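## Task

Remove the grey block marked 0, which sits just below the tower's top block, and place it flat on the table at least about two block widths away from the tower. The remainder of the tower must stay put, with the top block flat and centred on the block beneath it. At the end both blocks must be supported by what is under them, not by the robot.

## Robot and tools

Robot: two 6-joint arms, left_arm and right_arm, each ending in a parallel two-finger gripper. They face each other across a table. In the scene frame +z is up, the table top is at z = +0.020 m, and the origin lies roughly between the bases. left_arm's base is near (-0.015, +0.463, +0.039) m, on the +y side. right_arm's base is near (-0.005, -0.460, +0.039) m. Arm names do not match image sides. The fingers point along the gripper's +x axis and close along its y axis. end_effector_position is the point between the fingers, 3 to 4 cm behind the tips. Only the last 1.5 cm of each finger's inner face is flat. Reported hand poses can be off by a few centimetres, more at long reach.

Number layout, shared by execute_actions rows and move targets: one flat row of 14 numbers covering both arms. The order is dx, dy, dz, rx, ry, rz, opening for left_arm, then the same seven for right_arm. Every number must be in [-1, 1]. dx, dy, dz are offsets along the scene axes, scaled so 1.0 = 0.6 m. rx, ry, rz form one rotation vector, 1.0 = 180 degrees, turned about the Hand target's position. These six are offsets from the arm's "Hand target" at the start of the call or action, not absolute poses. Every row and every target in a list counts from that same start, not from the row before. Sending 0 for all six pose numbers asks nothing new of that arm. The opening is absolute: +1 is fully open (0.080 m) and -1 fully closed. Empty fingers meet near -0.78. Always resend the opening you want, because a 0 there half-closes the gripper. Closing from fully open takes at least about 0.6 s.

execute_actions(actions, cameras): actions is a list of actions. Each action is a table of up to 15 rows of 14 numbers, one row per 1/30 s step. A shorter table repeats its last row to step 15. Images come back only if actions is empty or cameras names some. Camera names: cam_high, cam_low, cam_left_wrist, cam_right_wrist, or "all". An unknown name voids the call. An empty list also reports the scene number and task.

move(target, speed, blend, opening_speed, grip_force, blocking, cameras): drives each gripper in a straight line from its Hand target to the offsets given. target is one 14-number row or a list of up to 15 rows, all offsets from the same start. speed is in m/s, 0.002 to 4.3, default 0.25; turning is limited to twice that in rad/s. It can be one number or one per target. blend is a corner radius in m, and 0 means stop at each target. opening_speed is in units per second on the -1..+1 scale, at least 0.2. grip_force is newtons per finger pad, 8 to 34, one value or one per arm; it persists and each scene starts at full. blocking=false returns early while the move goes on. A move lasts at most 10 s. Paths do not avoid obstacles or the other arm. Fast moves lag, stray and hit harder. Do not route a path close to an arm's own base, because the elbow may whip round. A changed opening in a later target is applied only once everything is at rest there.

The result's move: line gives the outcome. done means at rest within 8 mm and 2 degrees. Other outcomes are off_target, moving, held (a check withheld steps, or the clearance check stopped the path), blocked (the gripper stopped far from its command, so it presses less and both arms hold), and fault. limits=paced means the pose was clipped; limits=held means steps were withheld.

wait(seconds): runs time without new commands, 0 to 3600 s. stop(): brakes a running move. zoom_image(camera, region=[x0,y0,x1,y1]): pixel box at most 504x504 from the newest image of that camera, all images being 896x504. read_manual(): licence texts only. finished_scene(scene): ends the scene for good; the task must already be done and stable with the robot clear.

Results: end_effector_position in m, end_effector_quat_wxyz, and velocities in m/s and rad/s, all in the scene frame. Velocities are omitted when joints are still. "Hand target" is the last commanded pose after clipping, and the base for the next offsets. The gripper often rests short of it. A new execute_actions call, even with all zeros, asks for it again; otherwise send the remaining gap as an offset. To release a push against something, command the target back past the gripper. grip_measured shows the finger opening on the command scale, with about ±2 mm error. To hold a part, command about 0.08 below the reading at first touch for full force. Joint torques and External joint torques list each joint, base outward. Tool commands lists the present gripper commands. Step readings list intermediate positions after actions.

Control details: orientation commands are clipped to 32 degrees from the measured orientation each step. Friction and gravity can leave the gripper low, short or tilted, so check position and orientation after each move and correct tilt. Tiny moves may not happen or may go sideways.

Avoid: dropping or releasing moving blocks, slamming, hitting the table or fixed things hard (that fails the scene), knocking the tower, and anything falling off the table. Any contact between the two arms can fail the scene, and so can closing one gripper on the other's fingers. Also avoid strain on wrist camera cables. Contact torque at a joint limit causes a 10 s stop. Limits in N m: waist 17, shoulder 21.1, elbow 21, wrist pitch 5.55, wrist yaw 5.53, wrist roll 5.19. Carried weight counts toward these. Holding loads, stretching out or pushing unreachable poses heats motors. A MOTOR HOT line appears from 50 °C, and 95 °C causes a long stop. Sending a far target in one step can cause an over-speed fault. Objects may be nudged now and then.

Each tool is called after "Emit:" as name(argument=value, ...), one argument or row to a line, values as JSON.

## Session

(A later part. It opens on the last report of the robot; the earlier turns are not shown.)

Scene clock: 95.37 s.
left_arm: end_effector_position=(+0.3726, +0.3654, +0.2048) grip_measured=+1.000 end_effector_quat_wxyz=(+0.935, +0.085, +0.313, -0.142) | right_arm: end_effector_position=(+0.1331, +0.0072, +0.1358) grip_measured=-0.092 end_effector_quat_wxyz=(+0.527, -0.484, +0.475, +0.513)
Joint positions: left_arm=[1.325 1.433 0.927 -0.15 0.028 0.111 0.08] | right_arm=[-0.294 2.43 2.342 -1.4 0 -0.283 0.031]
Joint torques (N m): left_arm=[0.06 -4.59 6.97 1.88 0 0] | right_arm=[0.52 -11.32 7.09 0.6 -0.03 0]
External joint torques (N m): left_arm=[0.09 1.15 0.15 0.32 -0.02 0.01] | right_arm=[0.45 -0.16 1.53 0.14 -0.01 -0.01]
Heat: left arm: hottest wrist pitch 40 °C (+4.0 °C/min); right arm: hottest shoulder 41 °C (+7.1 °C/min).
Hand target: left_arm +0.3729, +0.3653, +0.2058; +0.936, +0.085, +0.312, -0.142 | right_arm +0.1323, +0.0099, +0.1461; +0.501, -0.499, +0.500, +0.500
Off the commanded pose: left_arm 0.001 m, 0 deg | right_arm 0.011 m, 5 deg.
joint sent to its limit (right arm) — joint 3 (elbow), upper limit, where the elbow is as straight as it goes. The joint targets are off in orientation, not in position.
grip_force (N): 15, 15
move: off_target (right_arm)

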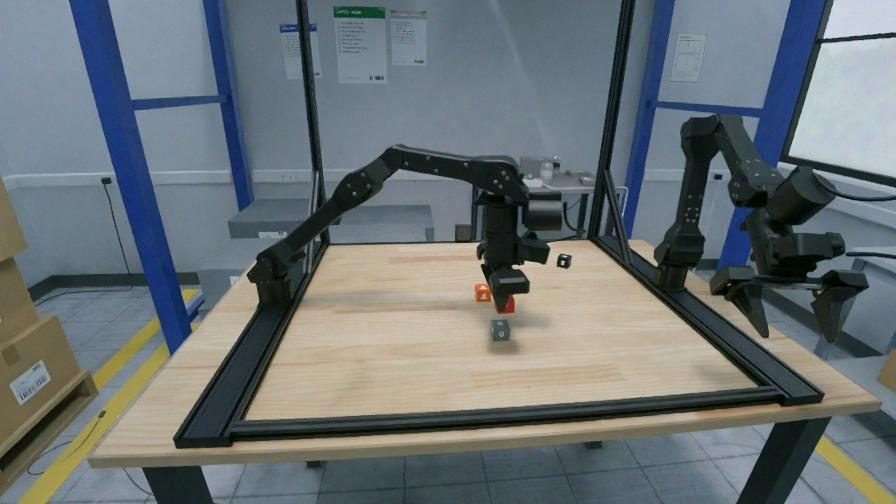

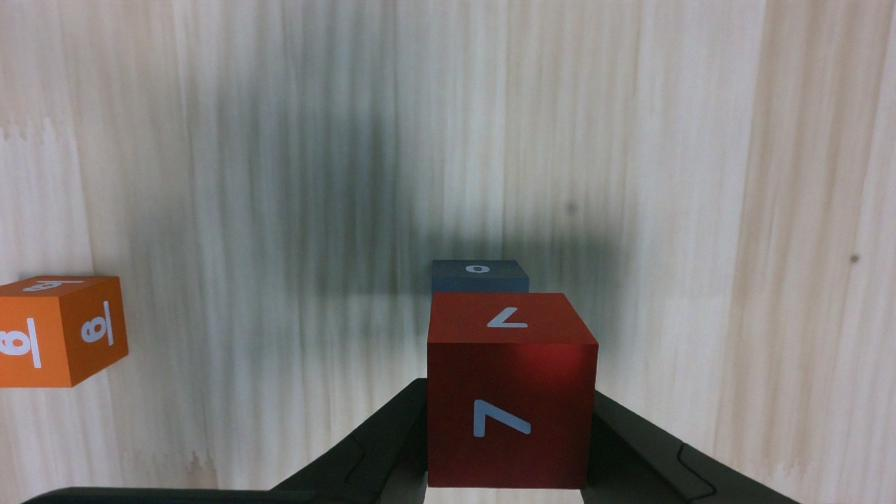

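Emit:
move(
  target=[
    [0,0,0,0,0,0,1,-0.2555,-0.01,-0.015,0,0,0,-0.4],
    [0,0,0,0,0,0,1,-0.2555,-0.01,-0.042,0,0,0,-0.4],
  ],
  speed=0.1,
  blend=[0.01,0],
  cameras=["cam_low","cam_right_wrist"],
)

Emit:
zoom_image(
  camera="cam_low",
  region=[450, 240, 520, 310],
)

Scene clock: 100.67 s.
left_arm: end_effector_position=(+0.3726, +0.3654, +0.2048) grip_measured=+1.000 end_effector_quat_wxyz=(+0.935, +0.085, +0.313, -0.142) | right_arm: end_effector_position=(-0.0210, +0.0041, +0.1218) grip_measured=-0.092 end_effector_quat_wxyz=(+0.500, -0.501, +0.498, +0.501)
Joint positions: left_arm=[1.325 1.433 0.927 -0.15 0.028 0.111 0.08] | right_arm=[0.028 2.388 2.215 -1.395 0.002 0.031 0.031]
Joint torques (N m): left_arm=[0.1 -4.56 7.01 1.89 0 0.01] | right_arm=[-0.12 -9.66 5.29 0.81 -0.08 0.18]
External joint torques (N m): left_arm=[0.1 1.14 0.25 0.35 -0.02 0.02] | right_arm=[-0.09 1.31 -0.23 0.48 -0.1 0.18]
Heat: left arm: hottest wrist pitch 40 °C (+4.0 °C/min); right arm: hottest shoulder 43 °C (+8.0 °C/min).
Hand target: left_arm +0.3729, +0.3653, +0.2058; +0.936, +0.085, +0.312, -0.142 | right_arm -0.0210, +0.0039, +0.1209; +0.501, -0.499, +0.500, +0.500
Off the commanded pose: left_arm 0.001 m, 0 deg | right_arm 0.001 m, 0 deg.
grip_force (N): 15, 15
move: done; blend cut to 0.0081 m at target 1

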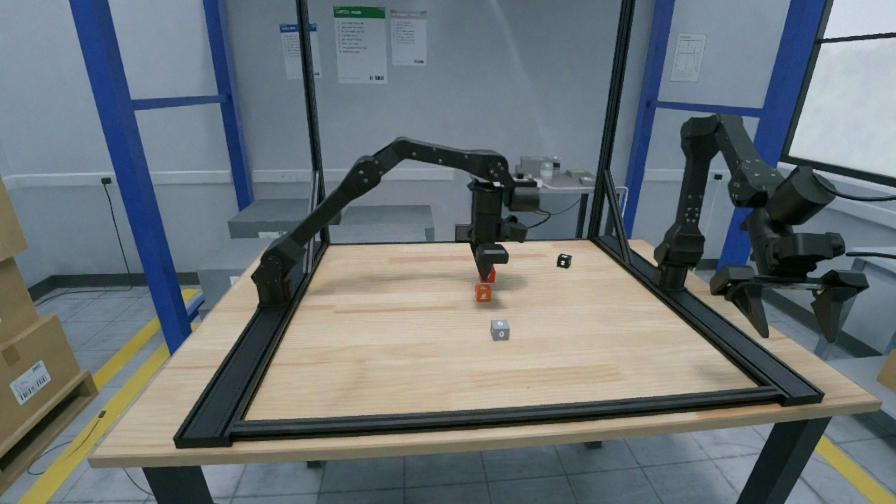

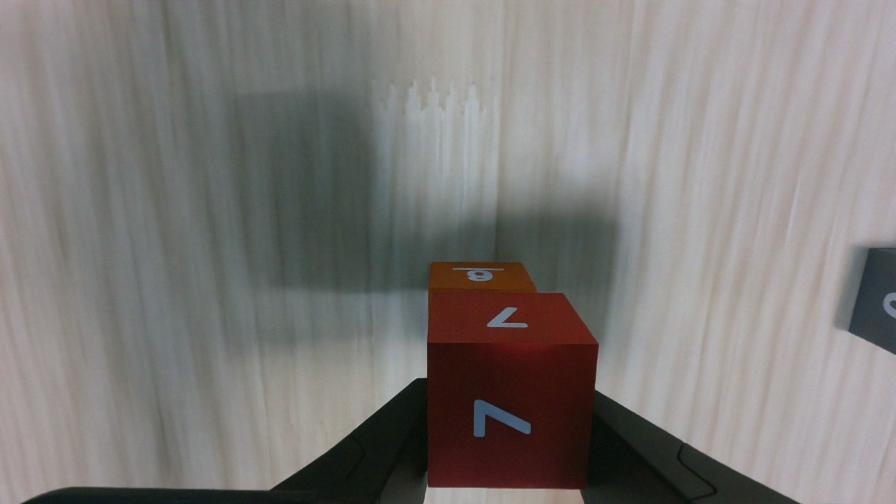

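Scaled by 7.200.

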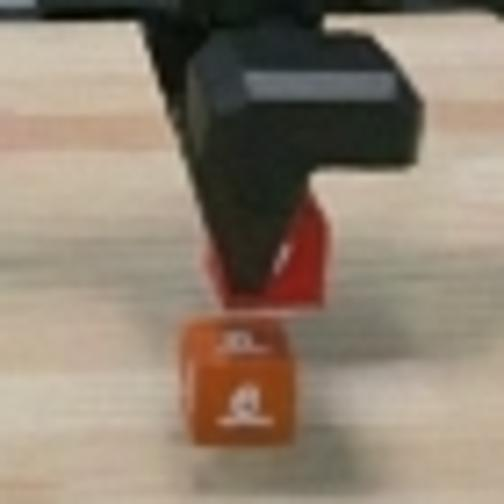

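Emit:
move(
  target=[0,0,0,0,0,0,1,-0.0025,-0.0095,-0.019,0,0,0,-0.4],
  speed=0.06,
  cameras=["cam_low","cam_right_wrist"],
)

Emit:
zoom_image(
  camera="cam_low",
  region=[450, 240, 520, 310],
)

Emit:
zoom_image(
  camera="cam_right_wrist",
  region=[400, 230, 640, 370],
)

Scene clock: 108.13 s.
left_arm: end_effector_position=(+0.3726, +0.3654, +0.2048) grip_measured=+1.000 end_effector_quat_wxyz=(+0.935, +0.085, +0.313, -0.142) | right_arm: end_effector_position=(-0.0210, -0.0018, +0.1032) grip_measured=-0.092 end_effector_quat_wxyz=(+0.497, -0.504, +0.503, +0.496)
Joint positions: left_arm=[1.325 1.433 0.927 -0.15 0.028 0.111 0.08] | right_arm=[0.028 2.372 2.112 -1.325 0.002 0.035 0.031]
Joint torques (N m): left_arm=[0.05 -4.71 7 1.88 0.02 0.01] | right_arm=[0.37 -11.16 5.28 0.72 -0.08 0.17]
External joint torques (N m): left_arm=[0.08 1.05 0.19 0.32 0 0.02] | right_arm=[0.46 -0.21 -0.27 0.42 -0.09 0.17]
Motor temperatures (°C): left_arm=[28 38 38 40 31 34] | right_arm=[29 44 32 32 34 31]
Heat: left arm: hottest wrist pitch 40 °C (+3.0 °C/min); right arm: hottest shoulder 44 °C (+9.1 °C/min).
Hand target: left_arm +0.3729, +0.3653, +0.2058; +0.936, +0.085, +0.312, -0.142 | right_arm -0.0226, -0.0018, +0.1096; +0.501, -0.499, +0.500, +0.500
Off the commanded pose: left_arm 0.001 m, 0 deg | right_arm 0.006 m, 1 deg.
grip_force (N): 15, 15
move: done

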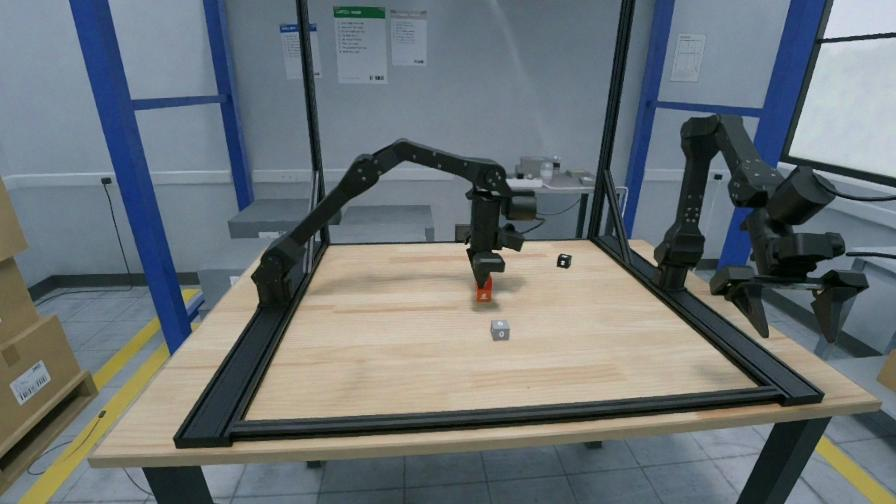

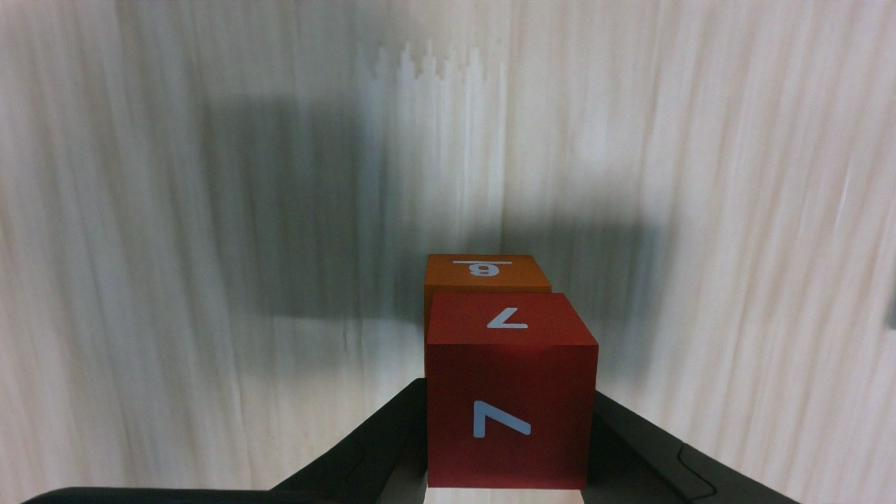

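Scaled by 7.200.

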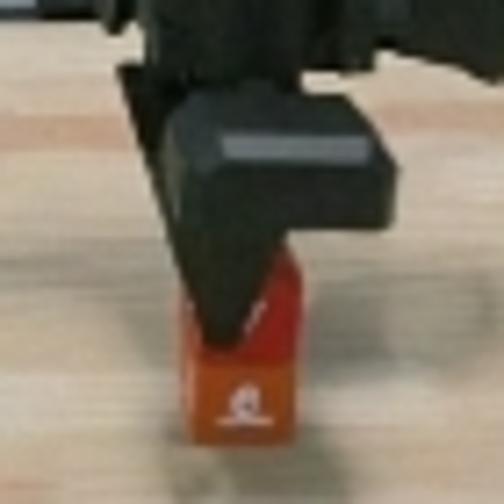

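Scaled by 2.100.

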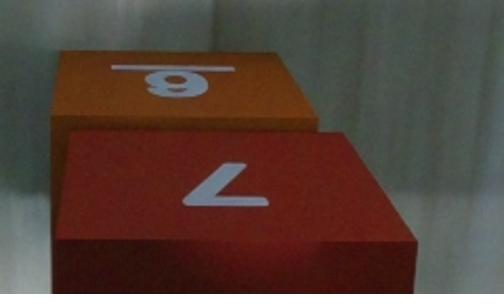

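Emit:
move(
  target=[0,0,0,0,0,0,1,-0.005,0,0,0,0,0,-0.4],
  speed=0.06,
  cameras=["cam_right_wrist"],
)

Emit:
zoom_image(
  camera="cam_right_wrist",
  region=[400, 230, 640, 370],
)

Scene clock: 111.93 s.
left_arm: end_effector_position=(+0.3726, +0.3654, +0.2048) grip_measured=+1.000 end_effector_quat_wxyz=(+0.935, +0.085, +0.313, -0.142) | right_arm: end_effector_position=(-0.0245, -0.0020, +0.1031) grip_measured=-0.092 end_effector_quat_wxyz=(+0.497, -0.505, +0.502, +0.496)
Joint positions: left_arm=[1.325 1.433 0.927 -0.15 0.028 0.111 0.08] | right_arm=[0.036 2.372 2.112 -1.325 0.002 0.041 0.031]
Joint torques (N m): left_arm=[0.09 -4.64 6.88 1.86 -0.01 0.02] | right_arm=[0 -11.04 5.34 0.7 -0.06 0.15]
External joint torques (N m): left_arm=[0.09 1.1 0.06 0.3 -0.02 0.02] | right_arm=[0.01 -0.16 -0.19 0.38 -0.07 0.15]
Heat: left arm: hottest wrist pitch 40 °C (+3.0 °C/min); right arm: hottest shoulder 46 °C (+11.0 °C/min).
Hand target: left_arm +0.3729, +0.3653, +0.2058; +0.936, +0.085, +0.312, -0.142 | right_arm -0.0256, -0.0019, +0.1096; +0.501, -0.499, +0.500, +0.500
Off the commanded pose: left_arm 0.001 m, 0 deg | right_arm 0.007 m, 1 deg.
grip_force (N): 15, 15
move: done

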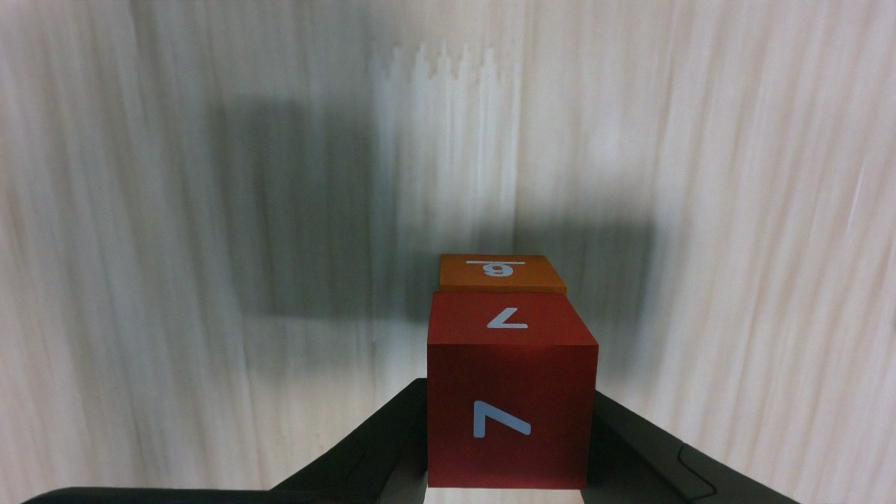

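Scaled by 2.100.

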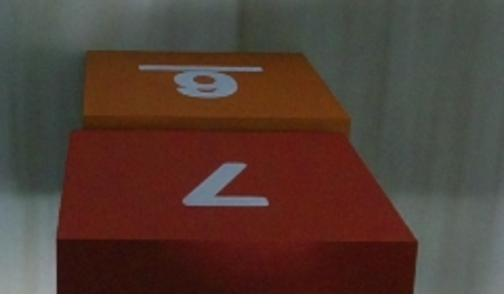

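Emit:
move(
  target=[0,0,0,0,0,0,1,0.0065,0,-0.017,0,0,0,-0.4],
  speed=0.04,
  cameras=["cam_right_wrist","cam_low"],
)

Emit:
zoom_image(
  camera="cam_right_wrist",
  region=[400, 230, 640, 370],
)

Emit:
zoom_image(
  camera="cam_low",
  region=[450, 240, 520, 310],
)

Scene clock: 117.00 s.
left_arm: end_effector_position=(+0.3726, +0.3654, +0.2048) grip_measured=+1.000 end_effector_quat_wxyz=(+0.935, +0.085, +0.313, -0.142) | right_arm: end_effector_position=(-0.0236, -0.0008, +0.0993) grip_measured=-0.092 end_effector_quat_wxyz=(+0.500, -0.500, +0.500, +0.500)
Joint positions: left_arm=[1.325 1.433 0.927 -0.15 0.028 0.111 0.08] | right_arm=[0.034 2.362 2.08 -1.289 0.001 0.041 0.031]
Joint torques (N m): left_arm=[0.05 -4.59 6.92 1.89 0 0] | right_arm=[-0.5 -9.96 4.4 0.92 0.01 -0.14]
External joint torques (N m): left_arm=[0 1.14 0.11 0.32 -0.01 0] | right_arm=[-0.47 0.84 -1.12 0.59 0 -0.14]
Heat: left arm: hottest wrist pitch 41 °C (+3.0 °C/min); right arm: hottest shoulder 48 °C (+13.0 °C/min).
Hand target: left_arm +0.3729, +0.3653, +0.2058; +0.936, +0.085, +0.312, -0.142 | right_arm -0.0216, -0.0019, +0.0993; +0.501, -0.499, +0.500, +0.500
Off the commanded pose: left_arm 0.001 m, 0 deg | right_arm 0.002 m, 0 deg.
grip_force (N): 15, 15
move: done
Images, in order (width x height): cam_low 896x504, cam_right_wrist 896x504.

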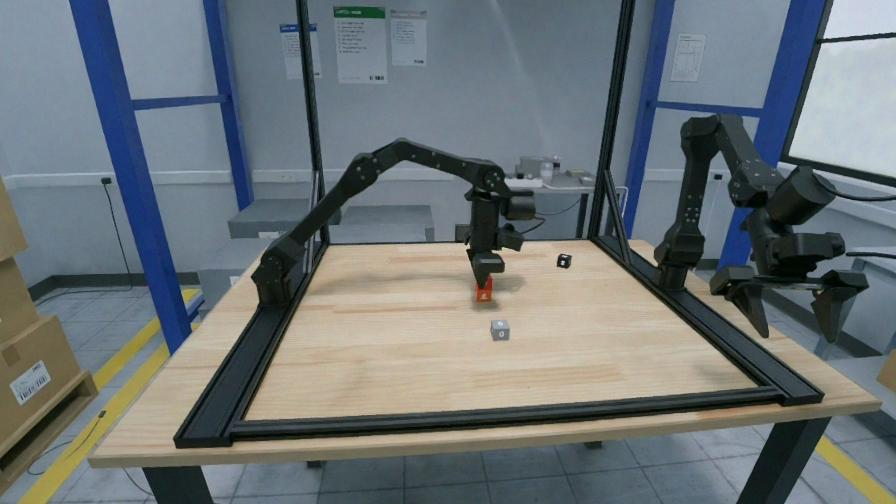

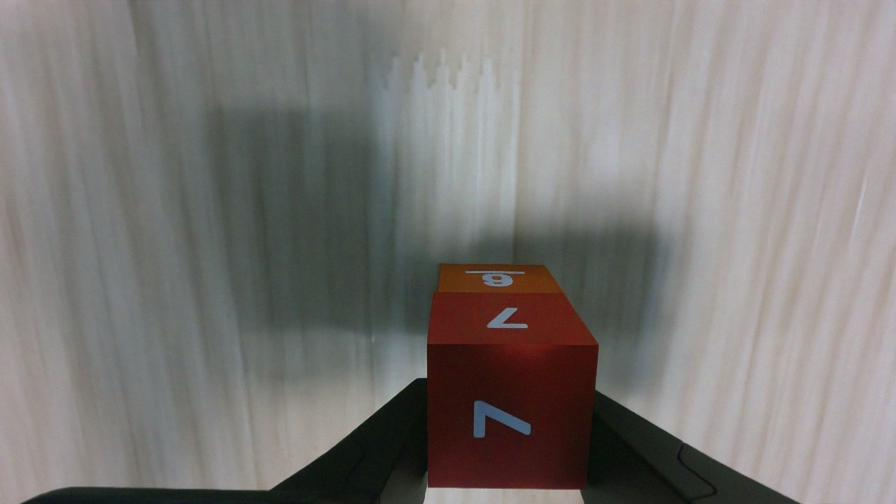

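Scaled by 2.100.

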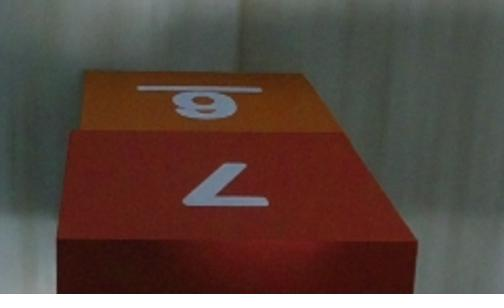

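Scaled by 7.200.

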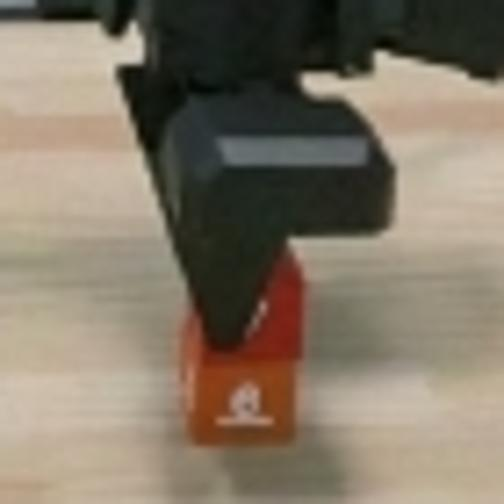

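Emit:
move(
  target=[
    [0,0,0,0,0,0,1,-0.0015,0,0,0,0,0,-0.4],
    [0,0,0,0,0,0,1,-0.0015,0,0,0,0,0,0.6],
    [0,0,0,0,0,0,1,-0.003,0,0.12,0,0,0,0.6],
  ],
  speed=0.1,
  opening_speed=0.7,
  cameras=["cam_right_wrist","cam_low"],
)

Emit:
zoom_image(
  camera="cam_low",
  region=[450, 240, 530, 350],
)

Scene clock: 123.43 s.
left_arm: end_effector_position=(+0.3726, +0.3654, +0.2048) grip_measured=+1.000 end_effector_quat_wxyz=(+0.935, +0.085, +0.313, -0.142) | right_arm: end_effector_position=(-0.0235, -0.0034, +0.1649) grip_measured=+0.597 end_effector_quat_wxyz=(+0.504, -0.496, +0.496, +0.504)
Joint positions: left_arm=[1.325 1.433 0.927 -0.15 0.028 0.111 0.08] | right_arm=[0.034 2.362 2.341 -1.535 0.001 0.041 0.062]
Joint torques (N m): left_arm=[0.11 -4.66 6.98 1.89 -0.02 0] | right_arm=[-0.14 -9.94 7.03 0.41 -0.02 0.02]
External joint torques (N m): left_arm=[0.1 1.04 0.22 0.35 -0.03 0] | right_arm=[-0.17 0.79 1.6 0.06 -0.03 0.02]
Motor temperatures (°C): left_arm=[27 39 38 41 31 34] | right_arm=[29 50 31 32 34 31]
Heat: left arm: hottest wrist pitch 41 °C (+3.0 °C/min); right arm: hottest shoulder 50 °C (+14.1 °C/min). Fold the right arm in close to its base, or ease its load, before you think long.
Hand target: left_arm +0.3729, +0.3653, +0.2058; +0.936, +0.085, +0.312, -0.142 | right_arm -0.0235, -0.0019, +0.1713; +0.501, -0.499, +0.500, +0.500
Off the commanded pose: left_arm 0.001 m, 0 deg | right_arm 0.007 m, 1 deg.
MOTOR HOT: joint 2 (shoulder) of the right arm reports 50 °C; the controller stops that arm at 95 °C. To cool a motor, set the load down, stop pushing, or move to a pose that needs little force.
joint sent to its limit (right arm) — joint 3 (elbow), upper limit, where the elbow is as straight as it goes. The joint targets still meet the commanded pose.
grip_force (N): 15, 15
move: done
Images, in order (width x height): cam_low 896x504, cam_right_wrist 896x504.

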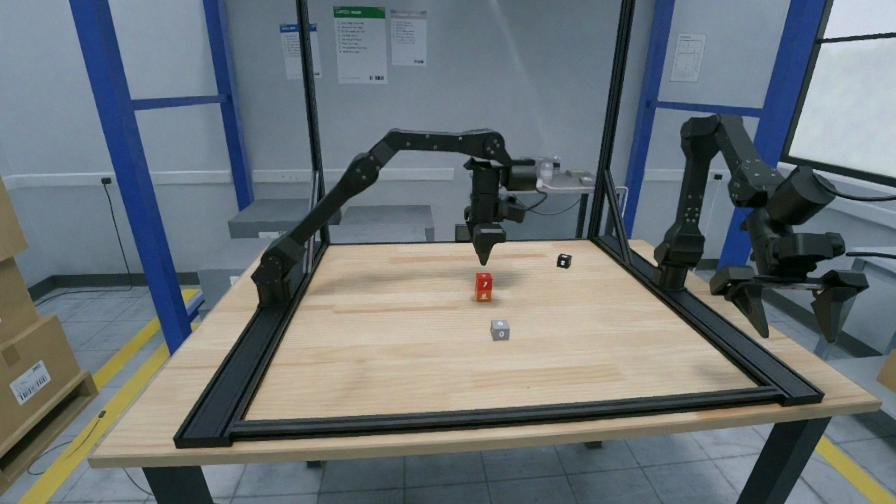

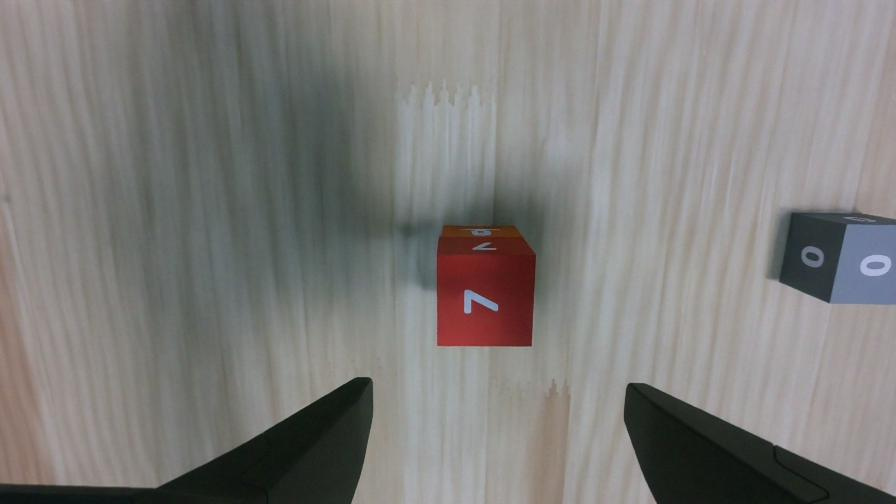

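Scaled by 4.582.

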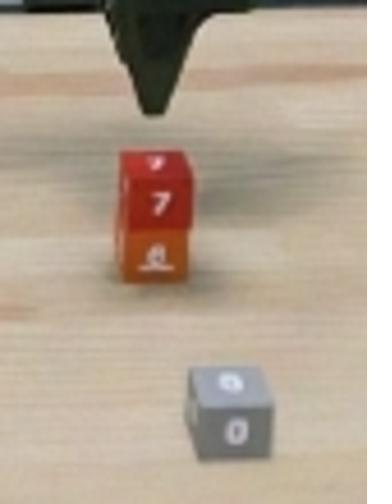

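Done cleanly.

Emit:
finished_scene(
  scene=1,
)

The scene is finished: the task was done.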